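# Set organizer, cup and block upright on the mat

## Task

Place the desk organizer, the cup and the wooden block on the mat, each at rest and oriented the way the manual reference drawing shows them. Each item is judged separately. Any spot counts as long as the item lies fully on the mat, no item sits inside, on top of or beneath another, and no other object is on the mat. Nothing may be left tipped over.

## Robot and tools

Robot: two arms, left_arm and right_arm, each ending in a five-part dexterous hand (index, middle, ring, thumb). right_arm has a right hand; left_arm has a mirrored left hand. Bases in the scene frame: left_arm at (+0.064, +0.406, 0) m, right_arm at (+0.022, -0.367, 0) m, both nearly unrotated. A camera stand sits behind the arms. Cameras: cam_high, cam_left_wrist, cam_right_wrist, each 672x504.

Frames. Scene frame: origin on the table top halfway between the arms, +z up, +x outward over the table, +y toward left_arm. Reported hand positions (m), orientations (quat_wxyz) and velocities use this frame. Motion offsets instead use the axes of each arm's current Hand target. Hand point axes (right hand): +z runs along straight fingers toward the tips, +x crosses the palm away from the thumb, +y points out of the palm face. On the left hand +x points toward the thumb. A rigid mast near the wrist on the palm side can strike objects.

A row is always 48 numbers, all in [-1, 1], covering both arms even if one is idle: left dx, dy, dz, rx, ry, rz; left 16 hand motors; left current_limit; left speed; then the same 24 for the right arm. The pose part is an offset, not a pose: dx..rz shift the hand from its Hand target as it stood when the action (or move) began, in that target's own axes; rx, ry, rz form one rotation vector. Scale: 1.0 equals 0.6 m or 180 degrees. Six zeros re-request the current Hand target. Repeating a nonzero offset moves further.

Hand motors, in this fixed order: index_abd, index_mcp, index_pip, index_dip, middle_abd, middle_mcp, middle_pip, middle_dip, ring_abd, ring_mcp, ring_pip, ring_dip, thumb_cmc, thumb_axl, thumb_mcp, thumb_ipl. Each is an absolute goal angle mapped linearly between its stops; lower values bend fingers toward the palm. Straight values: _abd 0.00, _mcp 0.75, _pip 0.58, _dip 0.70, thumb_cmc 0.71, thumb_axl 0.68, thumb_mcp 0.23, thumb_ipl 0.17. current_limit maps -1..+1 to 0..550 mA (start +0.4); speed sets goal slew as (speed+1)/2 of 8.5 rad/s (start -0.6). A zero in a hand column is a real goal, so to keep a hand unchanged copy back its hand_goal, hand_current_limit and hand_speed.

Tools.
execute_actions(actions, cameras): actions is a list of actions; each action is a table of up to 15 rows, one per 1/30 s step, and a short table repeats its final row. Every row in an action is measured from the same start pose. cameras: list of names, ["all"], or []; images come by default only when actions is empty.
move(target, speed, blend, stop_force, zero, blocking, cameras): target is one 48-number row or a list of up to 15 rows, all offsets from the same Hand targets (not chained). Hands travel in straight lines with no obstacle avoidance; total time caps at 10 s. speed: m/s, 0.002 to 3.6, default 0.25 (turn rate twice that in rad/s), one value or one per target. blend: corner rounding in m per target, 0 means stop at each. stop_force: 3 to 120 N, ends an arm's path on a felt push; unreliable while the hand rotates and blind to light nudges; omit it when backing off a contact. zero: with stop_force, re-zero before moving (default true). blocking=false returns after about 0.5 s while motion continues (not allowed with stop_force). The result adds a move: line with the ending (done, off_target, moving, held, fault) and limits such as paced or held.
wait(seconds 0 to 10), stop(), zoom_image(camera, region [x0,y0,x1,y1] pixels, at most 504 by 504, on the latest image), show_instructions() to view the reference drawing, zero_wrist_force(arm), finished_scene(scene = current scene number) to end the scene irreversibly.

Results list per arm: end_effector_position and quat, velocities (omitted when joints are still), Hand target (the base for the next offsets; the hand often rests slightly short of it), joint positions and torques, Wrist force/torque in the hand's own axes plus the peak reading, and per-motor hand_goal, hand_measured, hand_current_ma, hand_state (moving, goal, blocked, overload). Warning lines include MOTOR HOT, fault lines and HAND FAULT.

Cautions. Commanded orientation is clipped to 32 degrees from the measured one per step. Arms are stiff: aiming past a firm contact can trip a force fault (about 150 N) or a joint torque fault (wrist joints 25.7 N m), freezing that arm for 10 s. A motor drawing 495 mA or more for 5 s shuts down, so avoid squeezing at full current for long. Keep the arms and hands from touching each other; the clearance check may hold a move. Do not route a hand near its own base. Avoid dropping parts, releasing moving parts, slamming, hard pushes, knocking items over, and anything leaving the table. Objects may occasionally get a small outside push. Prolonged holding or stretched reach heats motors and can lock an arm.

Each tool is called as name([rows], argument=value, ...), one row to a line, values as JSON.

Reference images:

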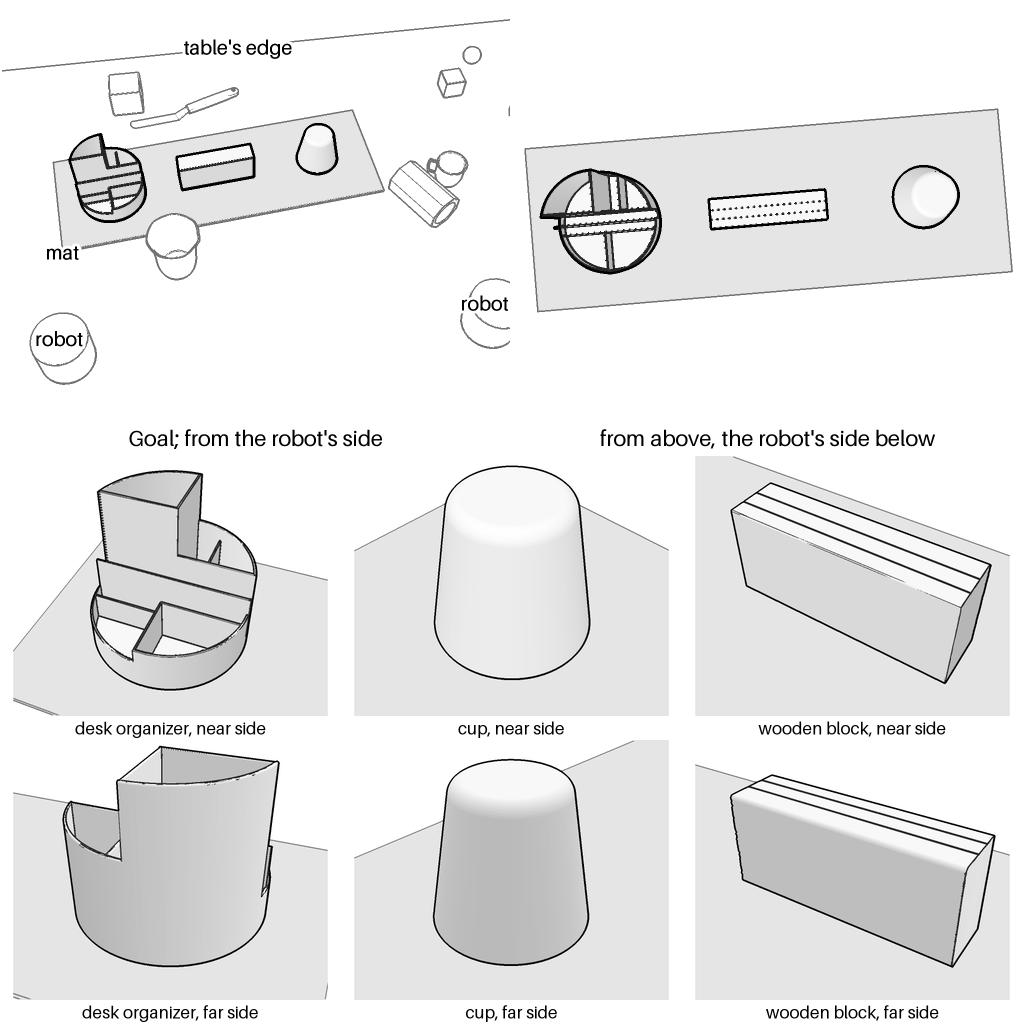

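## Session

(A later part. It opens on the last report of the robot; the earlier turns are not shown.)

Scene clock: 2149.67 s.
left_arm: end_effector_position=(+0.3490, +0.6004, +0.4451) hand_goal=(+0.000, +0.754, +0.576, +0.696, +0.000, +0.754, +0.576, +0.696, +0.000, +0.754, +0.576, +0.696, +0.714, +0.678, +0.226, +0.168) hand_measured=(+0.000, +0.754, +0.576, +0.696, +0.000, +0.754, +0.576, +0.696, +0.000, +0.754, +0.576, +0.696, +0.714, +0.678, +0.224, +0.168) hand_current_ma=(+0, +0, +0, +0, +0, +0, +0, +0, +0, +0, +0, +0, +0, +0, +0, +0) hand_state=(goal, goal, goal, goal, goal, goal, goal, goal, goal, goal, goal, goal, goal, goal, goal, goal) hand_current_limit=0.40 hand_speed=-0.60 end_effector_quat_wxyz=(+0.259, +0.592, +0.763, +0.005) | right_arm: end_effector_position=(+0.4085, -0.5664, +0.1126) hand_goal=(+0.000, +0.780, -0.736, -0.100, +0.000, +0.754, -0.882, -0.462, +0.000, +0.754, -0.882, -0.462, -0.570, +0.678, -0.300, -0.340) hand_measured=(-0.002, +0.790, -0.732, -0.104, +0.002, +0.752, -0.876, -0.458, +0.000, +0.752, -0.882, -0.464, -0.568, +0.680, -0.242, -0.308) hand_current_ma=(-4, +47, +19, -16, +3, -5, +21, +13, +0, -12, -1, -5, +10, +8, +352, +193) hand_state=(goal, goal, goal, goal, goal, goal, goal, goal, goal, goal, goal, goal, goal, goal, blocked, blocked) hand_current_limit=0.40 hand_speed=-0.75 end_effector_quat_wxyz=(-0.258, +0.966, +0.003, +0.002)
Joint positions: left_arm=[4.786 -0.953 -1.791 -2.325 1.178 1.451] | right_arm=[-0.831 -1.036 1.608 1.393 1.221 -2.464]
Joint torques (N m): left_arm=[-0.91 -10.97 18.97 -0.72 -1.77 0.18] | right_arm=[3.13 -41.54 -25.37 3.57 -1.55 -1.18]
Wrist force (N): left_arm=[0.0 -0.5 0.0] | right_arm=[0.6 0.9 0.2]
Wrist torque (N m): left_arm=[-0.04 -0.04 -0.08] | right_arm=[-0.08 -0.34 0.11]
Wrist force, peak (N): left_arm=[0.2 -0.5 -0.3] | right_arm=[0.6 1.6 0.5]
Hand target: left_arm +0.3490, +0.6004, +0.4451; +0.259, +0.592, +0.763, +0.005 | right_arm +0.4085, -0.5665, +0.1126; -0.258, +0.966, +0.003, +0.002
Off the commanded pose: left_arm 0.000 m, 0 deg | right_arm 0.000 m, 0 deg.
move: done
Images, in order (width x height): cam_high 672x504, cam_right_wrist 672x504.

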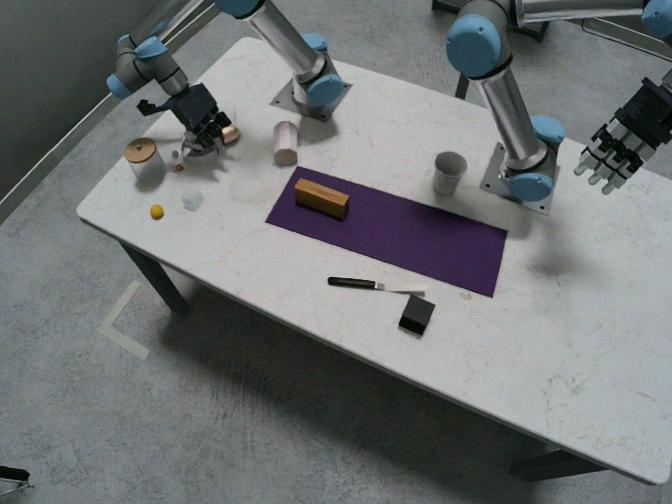

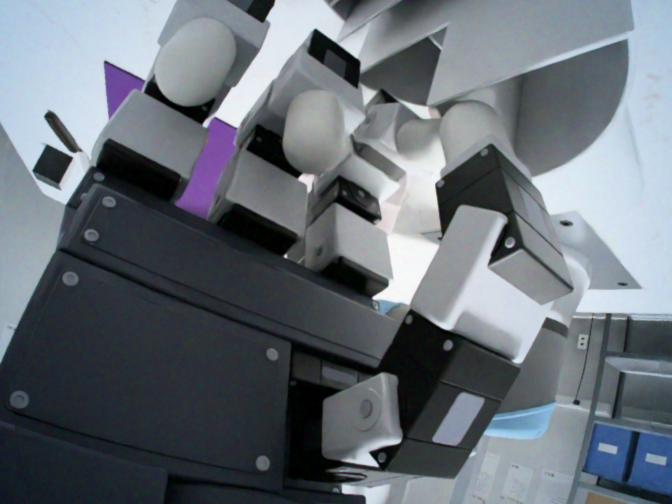

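move([
  [0,0,0,0,0,0,0,0.754,0.576,0.696,0,0.754,0.576,0.696,0,0.754,0.576,0.696,0.714,0.678,0.226,0.168,0.4,-0.6,0,0,0,0,0,0,0,0.76,-0.8,-0.14,0,0.754,-0.883,-0.463,0,0.754,-0.883,-0.463,-0.571,0.678,-0.32,-0.36,0.6,-0.75],
  [0,0,0,0,0,0,0,0.754,0.576,0.696,0,0.754,0.576,0.696,0,0.754,0.576,0.696,0.714,0.678,0.226,0.168,0.4,-0.6,0,-0.025,-0.0433,0,0,0,0,0.76,-0.8,-0.14,0,0.754,-0.883,-0.463,0,0.754,-0.883,-0.463,-0.571,0.678,-0.32,-0.36,0.6,-0.75],
], speed=0.05, cameras=["cam_high","cam_right_wrist"])

zoom_image(camera="cam_high", region=[140, 80, 266, 206])

Scene clock: 2179.03 s.
left_arm: end_effector_position=(+0.3490, +0.6004, +0.4451) hand_goal=(+0.000, +0.754, +0.576, +0.696, +0.000, +0.754, +0.576, +0.696, +0.000, +0.754, +0.576, +0.696, +0.714, +0.678, +0.226, +0.168) hand_measured=(+0.000, +0.754, +0.576, +0.696, +0.000, +0.754, +0.576, +0.696, +0.000, +0.754, +0.576, +0.696, +0.714, +0.678, +0.224, +0.168) hand_current_ma=(+0, +0, +0, +0, +0, +0, +0, +0, +0, +0, +0, +0, +0, +0, +0, +0) hand_state=(goal, goal, goal, goal, goal, goal, goal, goal, goal, goal, goal, goal, goal, goal, goal, goal) hand_current_limit=0.40 hand_speed=-0.60 end_effector_quat_wxyz=(+0.259, +0.592, +0.763, +0.005) | right_arm: end_effector_position=(+0.4083, -0.5664, +0.1425) hand_goal=(+0.000, +0.760, -0.800, -0.140, +0.000, +0.754, -0.882, -0.462, +0.000, +0.754, -0.882, -0.462, -0.570, +0.678, -0.320, -0.360) hand_measured=(-0.002, +0.792, -0.752, -0.134, +0.002, +0.752, -0.876, -0.458, +0.000, +0.752, -0.882, -0.464, -0.574, +0.676, -0.260, -0.336) hand_current_ma=(-4, +147, +220, +25, +3, -5, +21, +13, +0, -12, -1, -5, -12, -11, +362, +138) hand_state=(goal, blocked, blocked, goal, goal, goal, goal, goal, goal, goal, goal, goal, goal, goal, blocked, blocked) hand_current_limit=0.60 hand_speed=-0.75 end_effector_quat_wxyz=(-0.258, +0.966, +0.003, +0.002)
Joint positions: left_arm=[4.786 -0.953 -1.791 -2.325 1.178 1.451] | right_arm=[-0.831 -1.073 1.579 1.46 1.221 -2.464]
Joint torques (N m): left_arm=[-2.37 -12.3 19.75 -0.6 -1.64 0.4] | right_arm=[-9.67 -42.5 -26.26 4.56 1.43 -1.48]
Wrist force (N): left_arm=[0.2 -0.2 -0.1] | right_arm=[0.6 0.9 0.7]
Wrist torque (N m): left_arm=[0.01 -0.06 -0.07] | right_arm=[-0.08 -0.36 0.11]
Wrist force, peak (N): left_arm=[0.3 -0.5 0.0] | right_arm=[1.1 1.6 1.7]
Hand target: left_arm +0.3490, +0.6004, +0.4451; +0.259, +0.592, +0.763, +0.005 | right_arm +0.4083, -0.5664, +0.1426; -0.258, +0.966, +0.003, +0.002
Off the commanded pose: left_arm 0.000 m, 0 deg | right_arm 0.000 m, 0 deg.
move: done
Images, in order (width x height): cam_high 672x504, cam_right_wrist 672x504.

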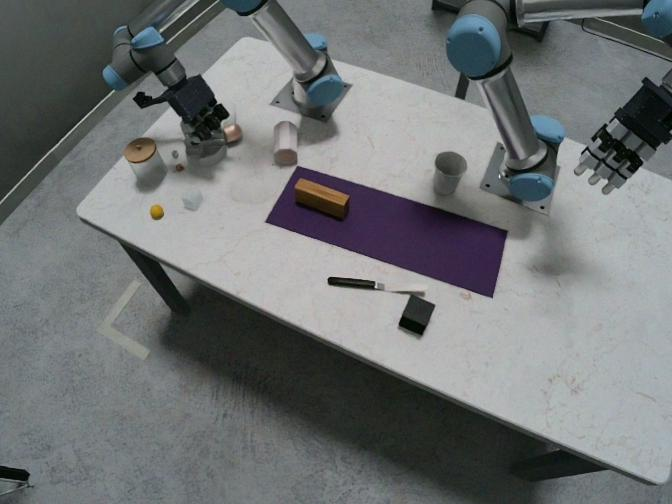

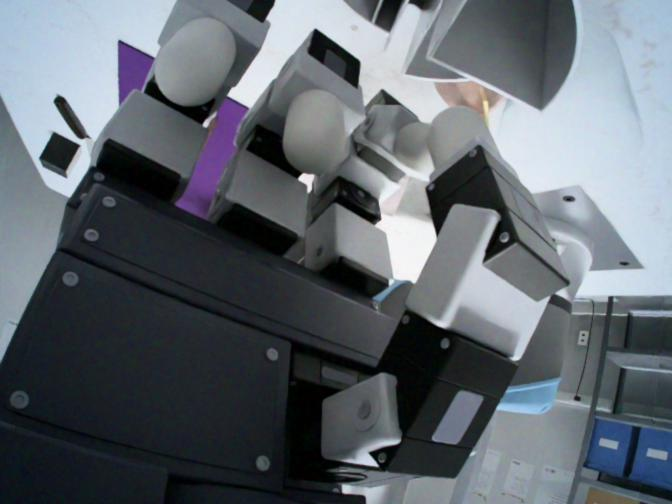

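Scaled by 4.000 from the camera's 672x504 image, which has a finer 960x720 frame.

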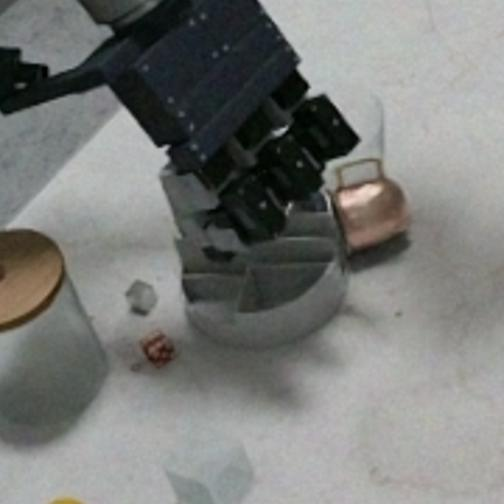

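move([
  [0,0,0,0,0,0,0,0.754,0.576,0.696,0,0.754,0.576,0.696,0,0.754,0.576,0.696,0.714,0.678,0.226,0.168,0.4,-0.6,0,0,0,0,0,0,0,0.89,-0.591,-0.029,0,0.754,-0.883,-0.463,0,0.754,-0.883,-0.463,-0.571,0.678,-0.022,-0.07,0.4,-0.6],
  [0,0,0,0,0,0,0,0.754,0.576,0.696,0,0.754,0.576,0.696,0,0.754,0.576,0.696,0.714,0.678,0.226,0.168,0.4,-0.6,0,-0.0833,-0.1443,0,0,0,0,0.89,-0.591,-0.029,0,0.754,-0.883,-0.463,0,0.754,-0.883,-0.463,-0.571,0.678,-0.022,-0.07,0.4,-0.6],
  [0,0,0,0,0,0,0,0.754,0.576,0.696,0,0.754,0.576,0.696,0,0.754,0.576,0.696,0.714,0.678,0.226,0.168,0.4,-0.6,-0.2,0.06,-0.2276,0,0,0,0,0.89,-0.591,-0.029,0,0.754,-0.883,-0.463,0,0.754,-0.883,-0.463,-0.571,0.678,-0.022,-0.07,0.4,-0.6],
], speed=0.2, blend=[0,0.04,0], cameras=["cam_high","cam_right_wrist"])

zoom_image(camera="cam_high", region=[140, 80, 266, 206])

Scene clock: 2190.23 s.
left_arm: end_effector_position=(+0.3490, +0.6004, +0.4451) hand_goal=(+0.000, +0.754, +0.576, +0.696, +0.000, +0.754, +0.576, +0.696, +0.000, +0.754, +0.576, +0.696, +0.714, +0.678, +0.226, +0.168) hand_measured=(+0.000, +0.754, +0.576, +0.696, +0.000, +0.754, +0.576, +0.696, +0.000, +0.754, +0.576, +0.696, +0.714, +0.678, +0.224, +0.168) hand_current_ma=(+0, +0, +0, +0, +0, +0, +0, +0, +0, +0, +0, +0, +0, +0, +0, +0) hand_state=(goal, goal, goal, goal, goal, goal, goal, goal, goal, goal, goal, goal, goal, goal, goal, goal) hand_current_limit=0.40 hand_speed=-0.60 end_effector_quat_wxyz=(+0.259, +0.592, +0.763, +0.005) | right_arm: end_effector_position=(+0.2882, -0.6660, +0.2425) hand_goal=(+0.000, +0.890, -0.590, -0.028, +0.000, +0.754, -0.882, -0.462, +0.000, +0.754, -0.882, -0.462, -0.570, +0.678, -0.022, -0.070) hand_measured=(-0.002, +0.880, -0.592, -0.030, +0.002, +0.752, -0.876, -0.458, +0.000, +0.752, -0.882, -0.464, -0.572, +0.676, -0.028, -0.072) hand_current_ma=(-4, -42, -4, -8, +3, -5, +21, +13, +0, -12, -1, -5, -9, -9, -33, -12) hand_state=(goal, goal, goal, goal, goal, goal, goal, goal, goal, goal, goal, goal, goal, goal, goal, goal) hand_current_limit=0.40 hand_speed=-0.60 end_effector_quat_wxyz=(-0.258, +0.966, +0.003, +0.002)
Joint positions: left_arm=[4.786 -0.953 -1.791 -2.325 1.178 1.451] | right_arm=[-1.185 -1.232 1.558 1.73 1.373 -2.797]
Joint torques (N m): left_arm=[-1.62 -12.18 19.99 -0.54 -1.58 0.11] | right_arm=[-12.82 -24.8 -7.22 4.73 1.54 -1.17]
Wrist force (N): left_arm=[-0.1 -0.3 -0.2] | right_arm=[0.6 1.0 0.3]
Wrist torque (N m): left_arm=[-0.01 -0.02 -0.09] | right_arm=[0.00 -0.34 0.13]
Wrist force, peak (N): left_arm=[0.0 -0.7 -0.1] | right_arm=[0.7 1.6 1.7]
Hand target: left_arm +0.3490, +0.6004, +0.4451; +0.259, +0.592, +0.763, +0.005 | right_arm +0.2881, -0.6661, +0.2424; -0.258, +0.966, +0.003, +0.002
Off the commanded pose: left_arm 0.000 m, 0 deg | right_arm 0.000 m, 0 deg.
move: done
Images, in order (width x height): cam_high 672x504, cam_right_wrist 672x504.

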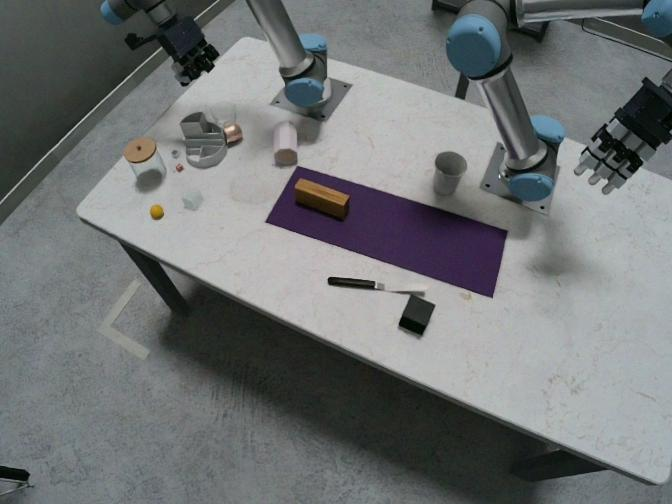

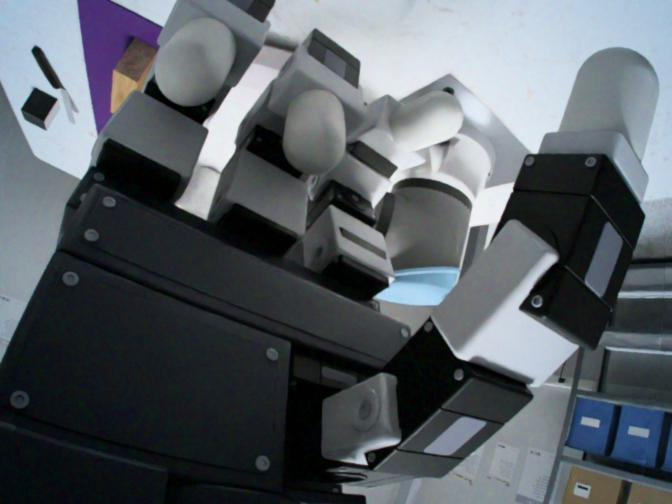

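Scaled by 4.000 from the camera's 672x504 image, which has a finer 960x720 frame.

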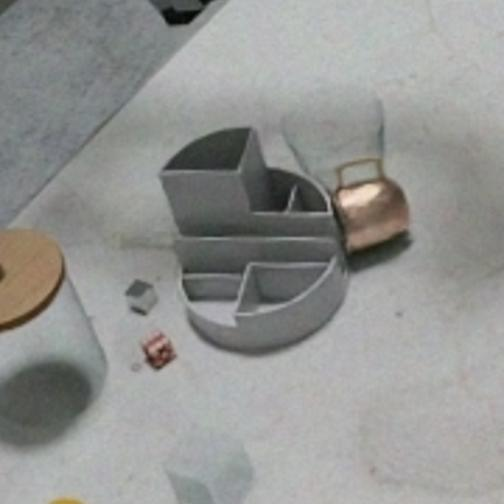

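move(target=[0,0,0,0,0,0,0,0.754,0.576,0.696,0,0.754,0.576,0.696,0,0.754,0.576,0.696,0.714,0.678,0.226,0.168,0.4,-0.6,0.1033,-0.3597,0.097,0.1014,0.3776,0.4122,0,0.479,-0.153,0.116,0,0.479,-0.153,0.116,0,0.754,-0.883,-0.463,-0.571,0.678,-0.337,0.114,0.4,-0.6], speed=0.4)

move(target=[0,0,0,0,0,0,0,0.754,0.576,0.696,0,0.754,0.576,0.696,0,0.754,0.576,0.696,0.714,0.678,0.226,0.168,0.4,-0.6,0.2607,0.0762,0.1818,0,0.455,0.3189,0,0.479,-0.153,0.116,0,0.479,-0.153,0.116,0,0.754,-0.883,-0.463,-0.571,0.678,-0.337,0.114,0.4,-0.6], speed=0.35, cameras=["cam_high","cam_right_wrist"])

zoom_image(camera="cam_high", region=[140, 80, 266, 206])

Scene clock: 2276.30 s.
left_arm: end_effector_position=(+0.3490, +0.6004, +0.4451) hand_goal=(+0.000, +0.754, +0.576, +0.696, +0.000, +0.754, +0.576, +0.696, +0.000, +0.754, +0.576, +0.696, +0.714, +0.678, +0.226, +0.168) hand_measured=(+0.000, +0.754, +0.576, +0.696, +0.000, +0.754, +0.576, +0.696, +0.000, +0.754, +0.576, +0.696, +0.714, +0.678, +0.224, +0.168) hand_current_ma=(+0, +0, +0, +0, +0, +0, +0, +0, +0, +0, +0, +0, +0, +0, +0, +0) hand_state=(goal, goal, goal, goal, goal, goal, goal, goal, goal, goal, goal, goal, goal, goal, goal, goal) hand_current_limit=0.40 hand_speed=-0.60 end_effector_quat_wxyz=(+0.259, +0.592, +0.763, +0.005) | right_arm: end_effector_position=(+0.3490, -0.4498, +0.2999) hand_goal=(+0.000, +0.480, -0.152, +0.116, +0.000, +0.480, -0.152, +0.116, +0.000, +0.754, -0.882, -0.462, -0.570, +0.678, -0.336, +0.114) hand_measured=(-0.002, +0.478, -0.154, +0.114, +0.002, +0.478, -0.154, +0.114, +0.000, +0.750, -0.882, -0.464, -0.572, +0.676, -0.334, +0.112) hand_current_ma=(-4, -9, -5, -8, +3, -7, -5, -10, +0, -13, -1, -5, -9, -8, +8, -8) hand_state=(goal, goal, goal, goal, goal, goal, goal, goal, goal, goal, goal, goal, goal, goal, goal, goal) hand_current_limit=0.40 hand_speed=-0.60 end_effector_quat_wxyz=(+0.299, -0.571, +0.677, -0.355)
Joint positions: left_arm=[4.786 -0.953 -1.791 -2.325 1.178 1.451] | right_arm=[-1.149 -1.966 1.943 0.905 0.829 -0.688]
Joint torques (N m): left_arm=[-0.59 -12.79 18 -0.75 -1.42 -0.12] | right_arm=[14.51 -11.23 -32.26 -1.25 0.72 1.38]
Wrist force (N): left_arm=[0.1 -0.4 -0.2] | right_arm=[0.7 1.6 0.4]
Wrist torque (N m): left_arm=[-0.02 -0.05 -0.07] | right_arm=[0.02 -0.35 0.06]
Wrist force, peak (N): left_arm=[0.2 -0.6 -0.4] | right_arm=[0.6 1.8 0.5]
Hand target: left_arm +0.3490, +0.6004, +0.4451; +0.259, +0.592, +0.763, +0.005 | right_arm +0.3490, -0.4498, +0.2999; +0.299, -0.571, +0.677, -0.355
Off the commanded pose: left_arm 0.000 m, 0 deg | right_arm 0.000 m, 0 deg.
move: done

Scene clock: 2279.63 s.
left_arm: end_effector_position=(+0.3490, +0.6004, +0.4451) hand_goal=(+0.000, +0.754, +0.576, +0.696, +0.000, +0.754, +0.576, +0.696, +0.000, +0.754, +0.576, +0.696, +0.714, +0.678, +0.226, +0.168) hand_measured=(+0.000, +0.754, +0.576, +0.696, +0.000, +0.754, +0.576, +0.696, +0.000, +0.754, +0.576, +0.696, +0.714, +0.678, +0.224, +0.168) hand_current_ma=(+0, +0, +0, +0, +0, +0, +0, +0, +0, +0, +0, +0, +0, +0, +0, +0) hand_state=(goal, goal, goal, goal, goal, goal, goal, goal, goal, goal, goal, goal, goal, goal, goal, goal) hand_current_limit=0.40 hand_speed=-0.60 end_effector_quat_wxyz=(+0.259, +0.592, +0.763, +0.005) | right_arm: end_effector_position=(+0.3851, -0.6148, +0.2004) hand_goal=(+0.000, +0.480, -0.152, +0.116, +0.000, +0.480, -0.152, +0.116, +0.000, +0.754, -0.882, -0.462, -0.570, +0.678, -0.336, +0.114) hand_measured=(-0.002, +0.478, -0.154, +0.114, +0.002, +0.478, -0.154, +0.114, +0.000, +0.750, -0.882, -0.464, -0.572, +0.676, -0.334, +0.112) hand_current_ma=(-4, -10, -5, -8, +3, -8, -5, -10, +0, -13, -1, -5, -9, -8, +8, -8) hand_state=(goal, goal, goal, goal, goal, goal, goal, goal, goal, goal, goal, goal, goal, goal, goal, goal) hand_current_limit=0.40 hand_speed=-0.60 end_effector_quat_wxyz=(-0.077, +0.154, +0.874, -0.455)
Joint positions: left_arm=[4.786 -0.953 -1.791 -2.325 1.178 1.451] | right_arm=[-0.624 -1.319 1.677 0.851 2.481 1.13]
Joint torques (N m): left_arm=[-1.52 -12.58 17.65 -0.56 -1.78 -0.05] | right_arm=[12.29 -21.72 -31.68 3.4 3.29 1.2]
Wrist force (N): left_arm=[0.3 -0.5 -0.1] | right_arm=[0.9 1.6 -0.1]
Wrist torque (N m): left_arm=[-0.03 -0.08 -0.05] | right_arm=[0.01 -0.33 0.12]
Wrist force, peak (N): left_arm=[-0.1 -0.6 -0.2] | right_arm=[0.8 1.9 0.2]
Hand target: left_arm +0.3490, +0.6004, +0.4451; +0.259, +0.592, +0.763, +0.005 | right_arm +0.3851, -0.6148, +0.2003; -0.077, +0.154, +0.874, -0.455
Off the commanded pose: left_arm 0.000 m, 0 deg | right_arm 0.000 m, 0 deg.
move: done
Images, in order (width x height): cam_high 672x504, cam_right_wrist 672x504.

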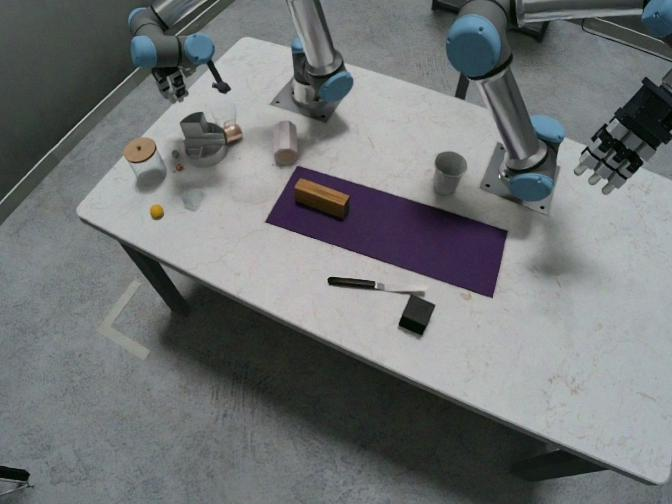

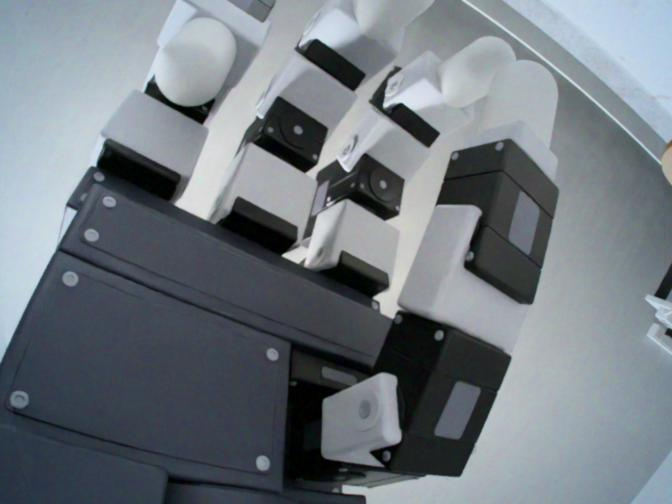

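Scaled by 4.000 from the camera's 672x504 image, which has a finer 960x720 frame.

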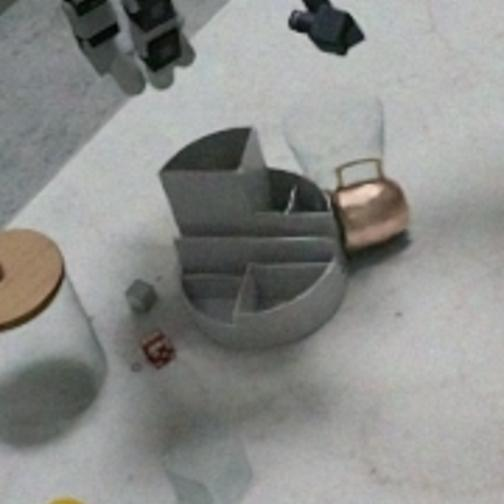

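move(target=[0,0,0,0,0,0,0,0.754,0.576,0.696,0,0.754,0.576,0.696,0,0.754,0.576,0.696,0.714,0.678,0.226,0.168,0.4,-0.6,0.0213,0.0893,0.0482,0,0,0,0,0.479,-0.153,0.116,0,0.754,-0.883,-0.463,0,0.754,-0.883,-0.463,-0.571,0.678,-0.449,0.222,0.4,-0.6], speed=0.15, cameras=["cam_high","cam_right_wrist"])

zoom_image(camera="cam_high", region=[150, 76, 234, 160])

zoom_image(camera="cam_right_wrist", region=[336, 0, 672, 252])

Scene clock: 2352.43 s.
left_arm: end_effector_position=(+0.3490, +0.6004, +0.4451) hand_goal=(+0.000, +0.754, +0.576, +0.696, +0.000, +0.754, +0.576, +0.696, +0.000, +0.754, +0.576, +0.696, +0.714, +0.678, +0.226, +0.168) hand_measured=(+0.000, +0.754, +0.576, +0.696, +0.000, +0.754, +0.576, +0.696, +0.000, +0.754, +0.576, +0.696, +0.714, +0.678, +0.224, +0.168) hand_current_ma=(+0, +0, +0, +0, +0, +0, +0, +0, +0, +0, +0, +0, +0, +0, +0, +0) hand_state=(goal, goal, goal, goal, goal, goal, goal, goal, goal, goal, goal, goal, goal, goal, goal, goal) hand_current_limit=0.40 hand_speed=-0.60 end_effector_quat_wxyz=(+0.259, +0.592, +0.763, +0.005) | right_arm: end_effector_position=(+0.3758, -0.6040, +0.1399) hand_goal=(+0.000, +0.480, -0.152, +0.116, +0.000, +0.754, -0.882, -0.462, +0.000, +0.754, -0.882, -0.462, -0.570, +0.678, -0.448, +0.222) hand_measured=(-0.002, +0.478, -0.154, +0.114, +0.002, +0.742, -0.876, -0.458, +0.000, +0.750, -0.882, -0.464, -0.572, +0.676, -0.442, +0.220) hand_current_ma=(-4, -10, -5, -8, +3, -51, +25, +15, +0, -14, -1, -5, -9, -8, +28, -8) hand_state=(goal, goal, goal, goal, goal, goal, goal, goal, goal, goal, goal, goal, goal, goal, goal, goal) hand_current_limit=0.40 hand_speed=-0.60 end_effector_quat_wxyz=(-0.077, +0.154, +0.874, -0.455)
Joint positions: left_arm=[4.786 -0.953 -1.791 -2.325 1.178 1.451] | right_arm=[-0.614 -1.283 1.802 0.701 2.484 1.145]
Joint torques (N m): left_arm=[-0.79 -12.31 18.18 -0.37 -1.66 -0.33] | right_arm=[12.02 -18.67 -4.68 -0.32 3.14 -1.43]
Wrist force (N): left_arm=[0.2 -0.2 -0.2] | right_arm=[0.5 1.3 0.1]
Wrist torque (N m): left_arm=[0.01 -0.06 -0.07] | right_arm=[-0.02 -0.28 0.07]
Wrist force, peak (N): left_arm=[0.2 -0.6 -0.3] | right_arm=[0.6 2.1 0.6]
Hand target: left_arm +0.3490, +0.6004, +0.4451; +0.259, +0.592, +0.763, +0.005 | right_arm +0.3758, -0.6040, +0.1398; -0.077, +0.154, +0.874, -0.455
Off the commanded pose: left_arm 0.000 m, 0 deg | right_arm 0.000 m, 0 deg.
move: done
Images, in order (width x height): cam_high 672x504, cam_right_wrist 672x504.

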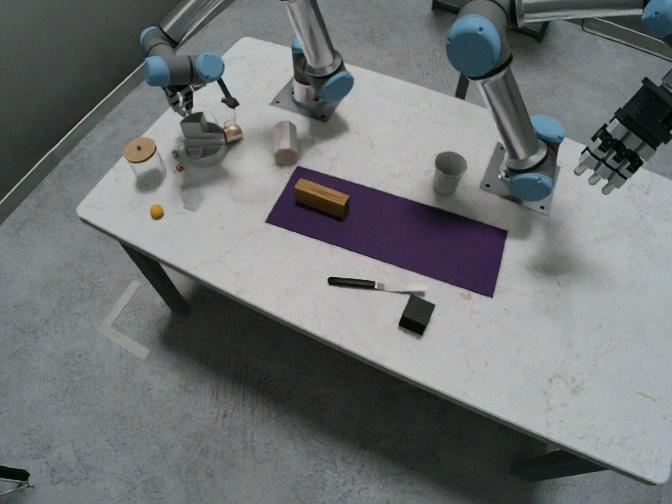

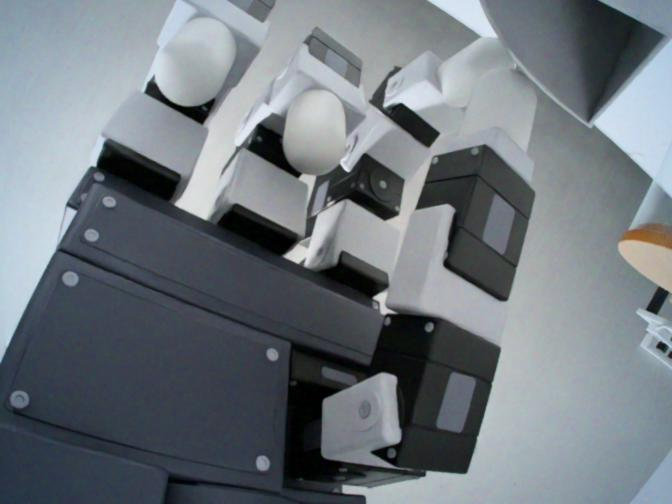

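Scaled by 6.000 from the camera's 672x504 image, which has a finer 960x720 frame.

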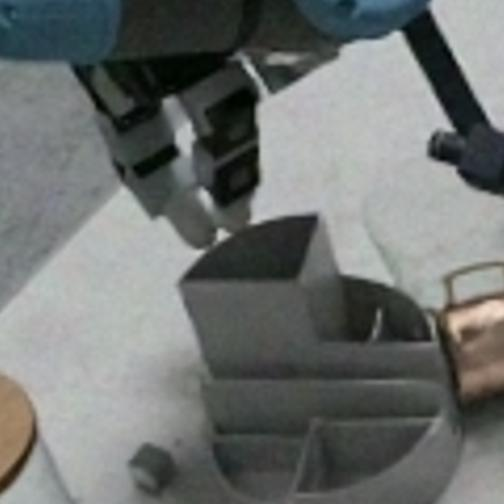

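Scaled by 1.500 from the camera's 672x504 image, which has a finer 960x720 frame.

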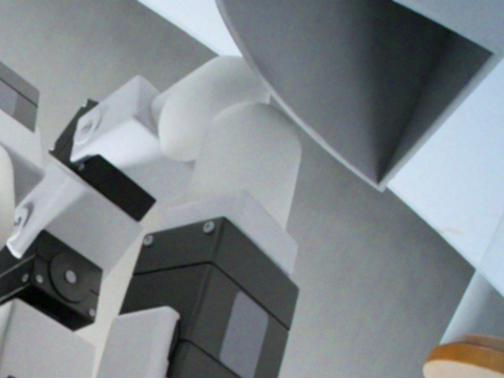

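move([
  [0,0,0,0,0,0,0,0.754,0.576,0.696,0,0.754,0.576,0.696,0,0.754,0.576,0.696,0.714,0.678,0.226,0.168,0.4,-0.6,0.003,0.0048,-0.007,0,0,0,0,0.479,-0.153,0.116,0,0.754,-0.883,-0.463,0,0.754,-0.883,-0.463,-0.571,0.678,-0.449,0.222,0.4,-0.6],
  [0,0,0,0,0,0,0,0.754,0.576,0.696,0,0.754,0.576,0.696,0,0.754,0.576,0.696,0.714,0.678,0.226,0.168,0.4,-0.6,0.003,0.0895,0.0523,0,0,0,0,0.479,-0.153,0.116,0,0.754,-0.883,-0.463,0,0.754,-0.883,-0.463,-0.571,0.678,-0.449,0.222,0.4,-0.6],
], speed=[0.05,0.06], stop_force=3, cameras=["cam_high","cam_right_wrist"])

zoom_image(camera="cam_high", region=[150, 76, 234, 160])

zoom_image(camera="cam_right_wrist", region=[336, 0, 672, 252])

Scene clock: 2381.53 s.
left_arm: end_effector_position=(+0.3490, +0.6004, +0.4451) hand_goal=(+0.000, +0.754, +0.576, +0.696, +0.000, +0.754, +0.576, +0.696, +0.000, +0.754, +0.576, +0.696, +0.714, +0.678, +0.226, +0.168) hand_measured=(+0.000, +0.754, +0.576, +0.696, +0.000, +0.754, +0.576, +0.696, +0.000, +0.754, +0.576, +0.696, +0.714, +0.678, +0.224, +0.168) hand_current_ma=(+0, +0, +0, +0, +0, +0, +0, +0, +0, +0, +0, +0, +0, +0, +0, +0) hand_state=(goal, goal, goal, goal, goal, goal, goal, goal, goal, goal, goal, goal, goal, goal, goal, goal) hand_current_limit=0.40 hand_speed=-0.60 end_effector_quat_wxyz=(+0.259, +0.592, +0.763, +0.005) | right_arm: end_effector_position=(+0.3762, -0.5987, +0.0778) hand_goal=(+0.000, +0.480, -0.152, +0.116, +0.000, +0.754, -0.882, -0.462, +0.000, +0.754, -0.882, -0.462, -0.570, +0.678, -0.448, +0.222) hand_measured=(-0.002, +0.478, -0.154, +0.114, +0.002, +0.742, -0.876, -0.458, +0.000, +0.750, -0.882, -0.464, -0.572, +0.676, -0.448, +0.220) hand_current_ma=(-4, -10, -5, -8, +3, -50, +24, +15, +0, -14, -1, -5, -9, -8, +3, -8) hand_state=(goal, goal, goal, goal, goal, goal, goal, goal, goal, goal, goal, goal, goal, goal, goal, goal) hand_current_limit=0.40 hand_speed=-0.60 end_effector_quat_wxyz=(-0.077, +0.154, +0.874, -0.455)
Joint positions: left_arm=[4.786 -0.953 -1.791 -2.325 1.178 1.451] | right_arm=[-0.602 -1.197 1.875 0.557 2.488 1.164]
Joint torques (N m): left_arm=[-0.8 -12.67 16.91 -0.53 -1.53 -0.2] | right_arm=[0.13 -22.39 -4.02 -0.54 0.96 -1.38]
Wrist force (N): left_arm=[0.1 -0.3 -0.1] | right_arm=[1.1 1.1 0.2]
Wrist torque (N m): left_arm=[-0.01 -0.04 -0.08] | right_arm=[0.00 -0.30 0.10]
Wrist force, peak (N): left_arm=[0.2 -0.6 -0.2] | right_arm=[0.7 2.0 0.4]
Hand target: left_arm +0.3490, +0.6004, +0.4451; +0.259, +0.592, +0.763, +0.005 | right_arm +0.3762, -0.5987, +0.0778; -0.077, +0.154, +0.874, -0.455
Off the commanded pose: left_arm 0.000 m, 0 deg | right_arm 0.000 m, 0 deg.
move: done
Images, in order (width x height): cam_high 672x504, cam_right_wrist 672x504.

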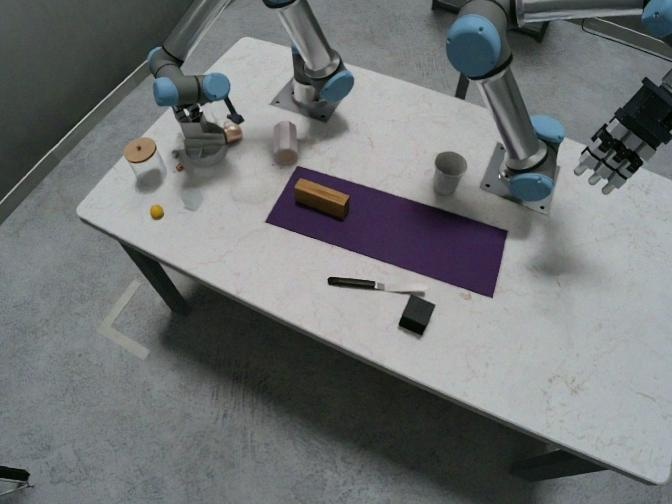

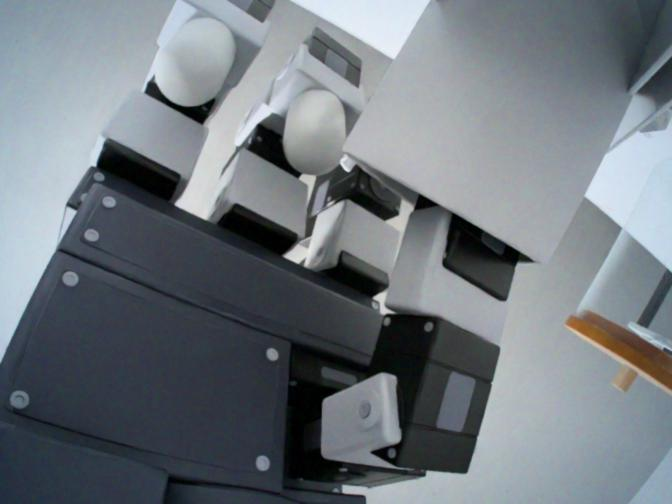

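Scaled by 6.000 from the camera's 672x504 image, which has a finer 960x720 frame.

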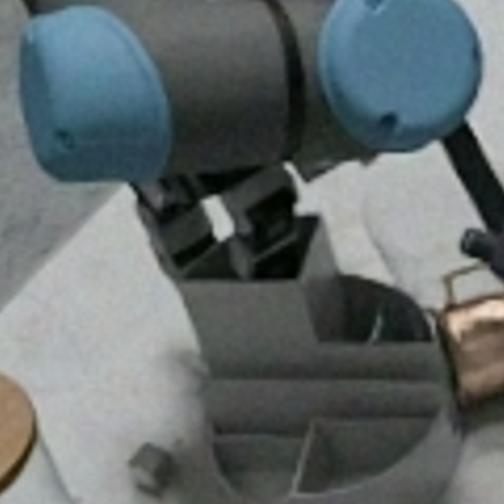

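Scaled by 1.500 from the camera's 672x504 image, which has a finer 960x720 frame.

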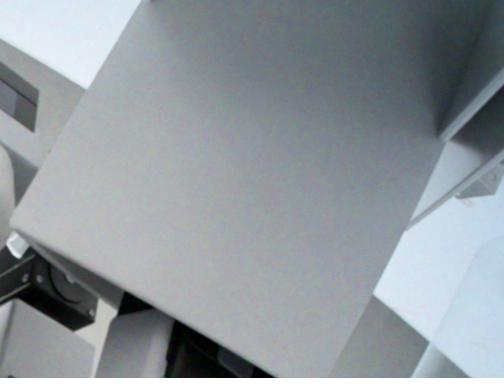

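move(target=[0,0,0,0,0,0,0,0.754,0.576,0.696,0,0.754,0.576,0.696,0,0.754,0.576,0.696,0.714,0.678,0.226,0.168,0.4,-0.6,0,0,0,0,0,0,0,0.369,-0.401,0.044,0,0.754,-0.883,-0.463,0,0.754,-0.883,-0.463,-0.571,0.678,-0.7,0.45,0.5,-0.75], speed=0.06)

move(target=[0,0,0,0,0,0,0,0.754,0.576,0.696,0,0.754,0.576,0.696,0,0.754,0.576,0.696,0.714,0.678,0.226,0.168,0.4,-0.6,0,-0.0546,-0.0383,0,0,0,0,0.369,-0.401,0.044,0,0.754,-0.883,-0.463,0,0.754,-0.883,-0.463,-0.571,0.678,-0.7,0.45,0.5,-0.75], speed=0.06, cameras=["cam_high","cam_right_wrist"])

zoom_image(camera="cam_high", region=[150, 66, 250, 166])

Scene clock: 2391.33 s.
left_arm: end_effector_position=(+0.3490, +0.6004, +0.4451) hand_goal=(+0.000, +0.754, +0.576, +0.696, +0.000, +0.754, +0.576, +0.696, +0.000, +0.754, +0.576, +0.696, +0.714, +0.678, +0.226, +0.168) hand_measured=(+0.000, +0.754, +0.576, +0.696, +0.000, +0.754, +0.576, +0.696, +0.000, +0.754, +0.576, +0.696, +0.714, +0.678, +0.224, +0.168) hand_current_ma=(+0, +0, +0, +0, +0, +0, +0, +0, +0, +0, +0, +0, +0, +0, +0, +0) hand_state=(goal, goal, goal, goal, goal, goal, goal, goal, goal, goal, goal, goal, goal, goal, goal, goal) hand_current_limit=0.40 hand_speed=-0.60 end_effector_quat_wxyz=(+0.259, +0.592, +0.763, +0.005) | right_arm: end_effector_position=(+0.3762, -0.5987, +0.0778) hand_goal=(+0.000, +0.370, -0.400, +0.044, +0.000, +0.754, -0.882, -0.462, +0.000, +0.754, -0.882, -0.462, -0.570, +0.678, -0.700, +0.450) hand_measured=(+0.000, +0.442, -0.210, +0.072, +0.002, +0.742, -0.876, -0.458, +0.000, +0.750, -0.882, -0.464, -0.572, +0.676, -0.588, +0.464) hand_current_ma=(-2, +355, +413, +120, +3, -50, +24, +15, +0, -14, -1, -5, -6, -7, +412, +78) hand_state=(goal, blocked, blocked, blocked, goal, goal, goal, goal, goal, goal, goal, goal, goal, goal, blocked, goal) hand_current_limit=0.50 hand_speed=-0.75 end_effector_quat_wxyz=(-0.077, +0.154, +0.874, -0.455)
Joint positions: left_arm=[4.786 -0.953 -1.791 -2.325 1.178 1.451] | right_arm=[-0.602 -1.197 1.875 0.557 2.488 1.164]
Joint torques (N m): left_arm=[-0.97 -12.04 17.49 -0.39 -1.62 -0.46] | right_arm=[-5.33 -23.64 -5.82 0.5 0.27 -1.2]
Wrist force (N): left_arm=[0.0 -0.3 -0.2] | right_arm=[0.3 2.6 0.9]
Wrist torque (N m): left_arm=[0.00 -0.05 -0.08] | right_arm=[0.07 -0.24 0.07]
Wrist force, peak (N): left_arm=[0.0 -0.7 -0.1] | right_arm=[0.5 2.8 1.0]
Hand target: left_arm +0.3490, +0.6004, +0.4451; +0.259, +0.592, +0.763, +0.005 | right_arm +0.3762, -0.5987, +0.0778; -0.077, +0.154, +0.874, -0.455
Off the commanded pose: left_arm 0.000 m, 0 deg | right_arm 0.000 m, 0 deg.
move: done

Scene clock: 2392.47 s.
left_arm: end_effector_position=(+0.3490, +0.6004, +0.4451) hand_goal=(+0.000, +0.754, +0.576, +0.696, +0.000, +0.754, +0.576, +0.696, +0.000, +0.754, +0.576, +0.696, +0.714, +0.678, +0.226, +0.168) hand_measured=(+0.000, +0.754, +0.576, +0.696, +0.000, +0.754, +0.576, +0.696, +0.000, +0.754, +0.576, +0.696, +0.714, +0.678, +0.224, +0.168) hand_current_ma=(+0, +0, +0, +0, +0, +0, +0, +0, +0, +0, +0, +0, +0, +0, +0, +0) hand_state=(goal, goal, goal, goal, goal, goal, goal, goal, goal, goal, goal, goal, goal, goal, goal, goal) hand_current_limit=0.40 hand_speed=-0.60 end_effector_quat_wxyz=(+0.259, +0.592, +0.763, +0.005) | right_arm: end_effector_position=(+0.3760, -0.5986, +0.1177) hand_goal=(+0.000, +0.370, -0.400, +0.044, +0.000, +0.754, -0.882, -0.462, +0.000, +0.754, -0.882, -0.462, -0.570, +0.678, -0.700, +0.450) hand_measured=(+0.004, +0.442, -0.222, +0.072, +0.002, +0.742, -0.876, -0.458, +0.000, +0.750, -0.882, -0.464, -0.580, +0.670, -0.588, +0.470) hand_current_ma=(+15, +355, +413, +120, +3, -50, +24, +15, +0, -14, -1, -5, -45, -43, +412, +114) hand_state=(goal, blocked, blocked, blocked, goal, goal, goal, goal, goal, goal, goal, goal, goal, goal, blocked, goal) hand_current_limit=0.50 hand_speed=-0.75 end_effector_quat_wxyz=(-0.077, +0.154, +0.874, -0.455)
Joint positions: left_arm=[4.786 -0.953 -1.791 -2.325 1.178 1.451] | right_arm=[-0.602 -1.255 1.834 0.656 2.488 1.164]
Joint torques (N m): left_arm=[-0.37 -13.53 19.14 -0.33 -1.44 -0.31] | right_arm=[-4.37 -36.48 -28.22 3.66 0.73 1.25]
Wrist force (N): left_arm=[0.1 -0.4 0.1] | right_arm=[0.6 2.9 0.8]
Wrist torque (N m): left_arm=[-0.03 -0.04 -0.08] | right_arm=[0.11 -0.28 0.09]
Wrist force, peak (N): left_arm=[0.0 -0.6 -0.2] | right_arm=[0.5 3.2 1.0]
Hand target: left_arm +0.3490, +0.6004, +0.4451; +0.259, +0.592, +0.763, +0.005 | right_arm +0.3760, -0.5986, +0.1178; -0.077, +0.154, +0.874, -0.455
Off the commanded pose: left_arm 0.000 m, 0 deg | right_arm 0.000 m, 0 deg.
move: done
Images, in order (width x height): cam_high 672x504, cam_right_wrist 672x504.

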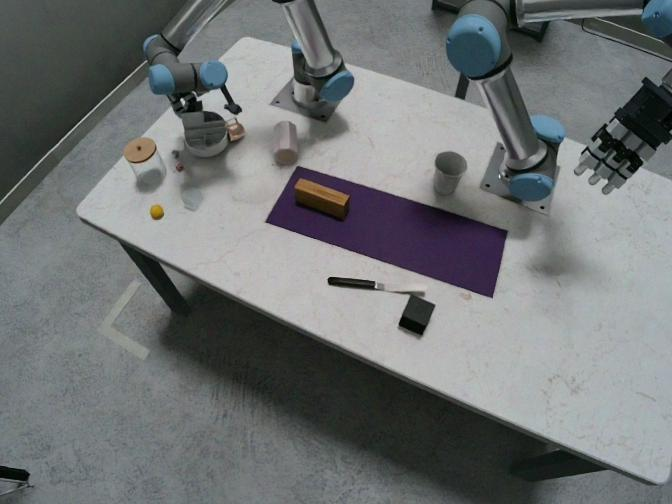

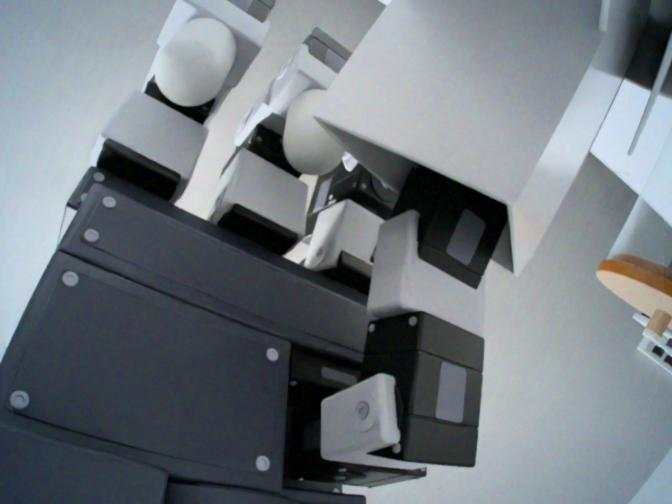

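Scaled by 5.040 from the camera's 672x504 image, which has a finer 960x720 frame.

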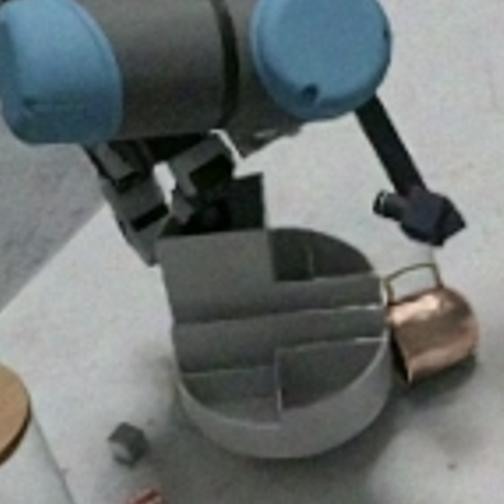

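move([
  [0,0,0,0,0,0,0,0.754,0.576,0.696,0,0.754,0.576,0.696,0,0.754,0.576,0.696,0.714,0.678,0.226,0.168,0.4,-0.6,0,-0.0819,-0.0574,0,0,0,0,0.369,-0.401,0.044,0,0.754,-0.883,-0.463,0,0.754,-0.883,-0.463,-0.571,0.678,-0.7,0.45,0.5,-0.75],
  [0,0,0,0,0,0,0,0.754,0.576,0.696,0,0.754,0.576,0.696,0,0.754,0.576,0.696,0.714,0.678,0.226,0.168,0.4,-0.6,0.0728,0.0982,-0.4372,0,-0.364,-0.2551,0,0.369,-0.401,0.044,0,0.754,-0.883,-0.463,0,0.754,-0.883,-0.463,-0.571,0.678,-0.7,0.45,0.5,-0.75],
], speed=[0.15,0.3], blend=[0.02,0])

move(target=[0,0,0,0,0,0,0,0.754,0.576,0.696,0,0.754,0.576,0.696,0,0.754,0.576,0.696,0.714,0.678,0.226,0.168,0.4,-0.6,-0.7669,0.1636,-0.2334,0,-0.3594,-0.2519,0,0.369,-0.401,0.044,0,0.754,-0.883,-0.463,0,0.754,-0.883,-0.463,-0.571,0.678,-0.7,0.45,0.5,-0.75], speed=0.3, cameras=["cam_high","cam_right_wrist"])

zoom_image(camera="cam_high", region=[310, 130, 436, 256])

Scene clock: 2416.10 s.
left_arm: end_effector_position=(+0.3490, +0.6004, +0.4451) hand_goal=(+0.000, +0.754, +0.576, +0.696, +0.000, +0.754, +0.576, +0.696, +0.000, +0.754, +0.576, +0.696, +0.714, +0.678, +0.226, +0.168) hand_measured=(+0.000, +0.754, +0.576, +0.696, +0.000, +0.754, +0.576, +0.696, +0.000, +0.754, +0.576, +0.696, +0.714, +0.678, +0.224, +0.168) hand_current_ma=(+0, +0, +0, +0, +0, +0, +0, +0, +0, +0, +0, +0, +0, +0, +0, +0) hand_state=(goal, goal, goal, goal, goal, goal, goal, goal, goal, goal, goal, goal, goal, goal, goal, goal) hand_current_limit=0.40 hand_speed=-0.60 end_effector_quat_wxyz=(+0.259, +0.592, +0.763, +0.005) | right_arm: end_effector_position=(+0.4185, -0.3497, +0.2198) hand_goal=(+0.000, +0.370, -0.400, +0.044, +0.000, +0.754, -0.882, -0.462, +0.000, +0.754, -0.882, -0.462, -0.570, +0.678, -0.700, +0.450) hand_measured=(+0.004, +0.442, -0.226, +0.072, +0.002, +0.744, -0.876, -0.458, +0.000, +0.750, -0.882, -0.464, -0.580, +0.670, -0.594, +0.470) hand_current_ma=(+15, +355, +413, +120, +3, -46, +24, +14, +0, -14, -1, -5, -45, -43, +413, +114) hand_state=(goal, blocked, blocked, blocked, goal, goal, goal, goal, goal, goal, goal, goal, goal, goal, blocked, goal) hand_current_limit=0.50 hand_speed=-0.75 end_effector_quat_wxyz=(+0.233, -0.444, +0.766, -0.401)
Joint positions: left_arm=[4.786 -0.953 -1.791 -2.325 1.178 1.451] | right_arm=[-0.276 -1.784 1.98 0.425 1.782 0.15]
Joint torques (N m): left_arm=[0.41 -12.13 17.98 -0.3 -1.16 -0.48] | right_arm=[12.07 -19.91 -33.79 1.78 -1.34 -1.42]
Wrist force (N): left_arm=[0.3 -0.3 -0.2] | right_arm=[0.4 2.9 1.1]
Wrist torque (N m): left_arm=[0.01 -0.08 -0.05] | right_arm=[0.13 -0.27 0.15]
Wrist force, peak (N): left_arm=[0.0 -0.7 0.0] | right_arm=[0.6 3.5 1.5]
Hand target: left_arm +0.3490, +0.6004, +0.4451; +0.259, +0.592, +0.763, +0.005 | right_arm +0.4185, -0.3496, +0.2199; +0.233, -0.444, +0.766, -0.401
Off the commanded pose: left_arm 0.000 m, 0 deg | right_arm 0.000 m, 0 deg.
move: done

Scene clock: 2419.17 s.
left_arm: end_effector_position=(+0.3490, +0.6004, +0.4451) hand_goal=(+0.000, +0.754, +0.576, +0.696, +0.000, +0.754, +0.576, +0.696, +0.000, +0.754, +0.576, +0.696, +0.714, +0.678, +0.226, +0.168) hand_measured=(+0.000, +0.754, +0.576, +0.696, +0.000, +0.754, +0.576, +0.696, +0.000, +0.754, +0.576, +0.696, +0.714, +0.678, +0.224, +0.168) hand_current_ma=(+0, +0, +0, +0, +0, +0, +0, +0, +0, +0, +0, +0, +0, +0, +0, +0) hand_state=(goal, goal, goal, goal, goal, goal, goal, goal, goal, goal, goal, goal, goal, goal, goal, goal) hand_current_limit=0.40 hand_speed=-0.60 end_effector_quat_wxyz=(+0.259, +0.592, +0.763, +0.005) | right_arm: end_effector_position=(+0.4988, +0.1346, +0.2193) hand_goal=(+0.000, +0.370, -0.400, +0.044, +0.000, +0.754, -0.882, -0.462, +0.000, +0.754, -0.882, -0.462, -0.570, +0.678, -0.700, +0.450) hand_measured=(+0.004, +0.442, -0.230, +0.072, +0.002, +0.744, -0.876, -0.458, +0.000, +0.750, -0.882, -0.464, -0.580, +0.670, -0.598, +0.470) hand_current_ma=(+17, +355, +413, +120, +3, -46, +24, +14, +0, -14, -1, -5, -45, -43, +413, +114) hand_state=(goal, blocked, blocked, blocked, goal, goal, goal, goal, goal, goal, goal, goal, goal, goal, blocked, goal) hand_current_limit=0.50 hand_speed=-0.75 end_effector_quat_wxyz=(-0.433, +0.831, -0.308, +0.164)
Joint positions: left_arm=[4.786 -0.953 -1.791 -2.325 1.178 1.451] | right_arm=[0.504 -1.063 1.148 0.552 1.296 -0.205]
Joint torques (N m): left_arm=[-0.24 -12.26 18.42 -0.38 -1.56 -0.37] | right_arm=[12.96 -34.95 -35.86 1.78 -2.22 -1.17]
Wrist force (N): left_arm=[0.1 -0.4 0.0] | right_arm=[0.6 2.7 1.4]
Wrist torque (N m): left_arm=[-0.03 -0.04 -0.07] | right_arm=[0.03 -0.30 0.18]
Wrist force, peak (N): left_arm=[0.4 -0.6 -0.4] | right_arm=[0.8 2.9 1.7]
Hand target: left_arm +0.3490, +0.6004, +0.4451; +0.259, +0.592, +0.763, +0.005 | right_arm +0.4988, +0.1346, +0.2193; -0.433, +0.831, -0.308, +0.164
Off the commanded pose: left_arm 0.000 m, 0 deg | right_arm 0.000 m, 0 deg.
move: done
Images, in order (width x height): cam_high 672x504, cam_right_wrist 672x504.

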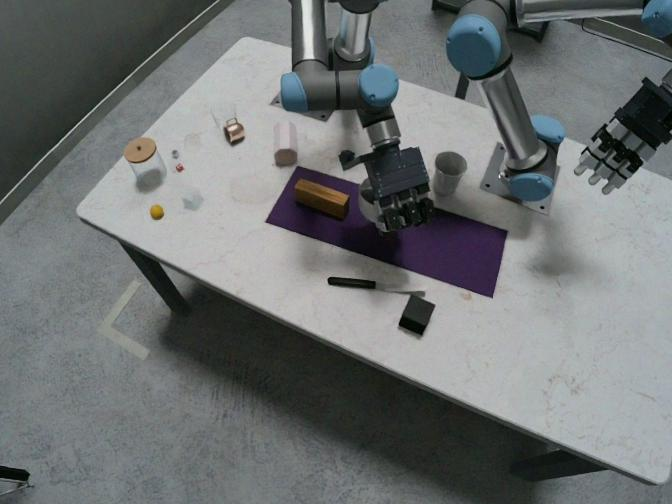

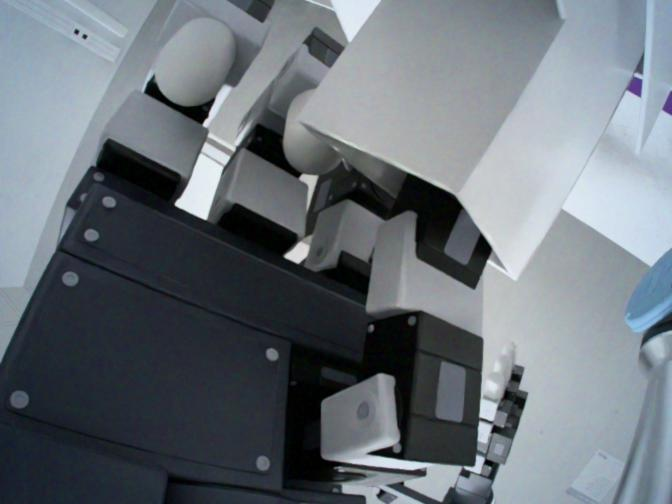

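Scaled by 4.000 from the camera's 672x504 image, which has a finer 960x720 frame.

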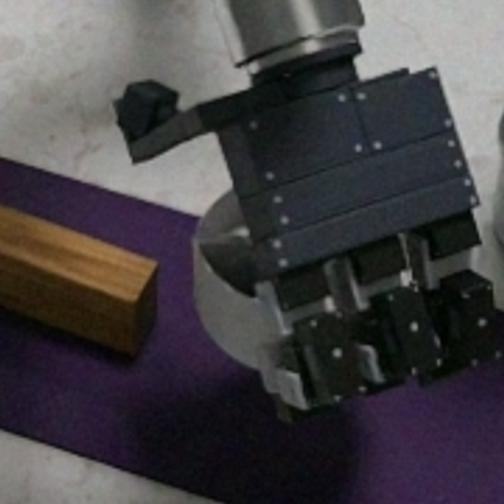

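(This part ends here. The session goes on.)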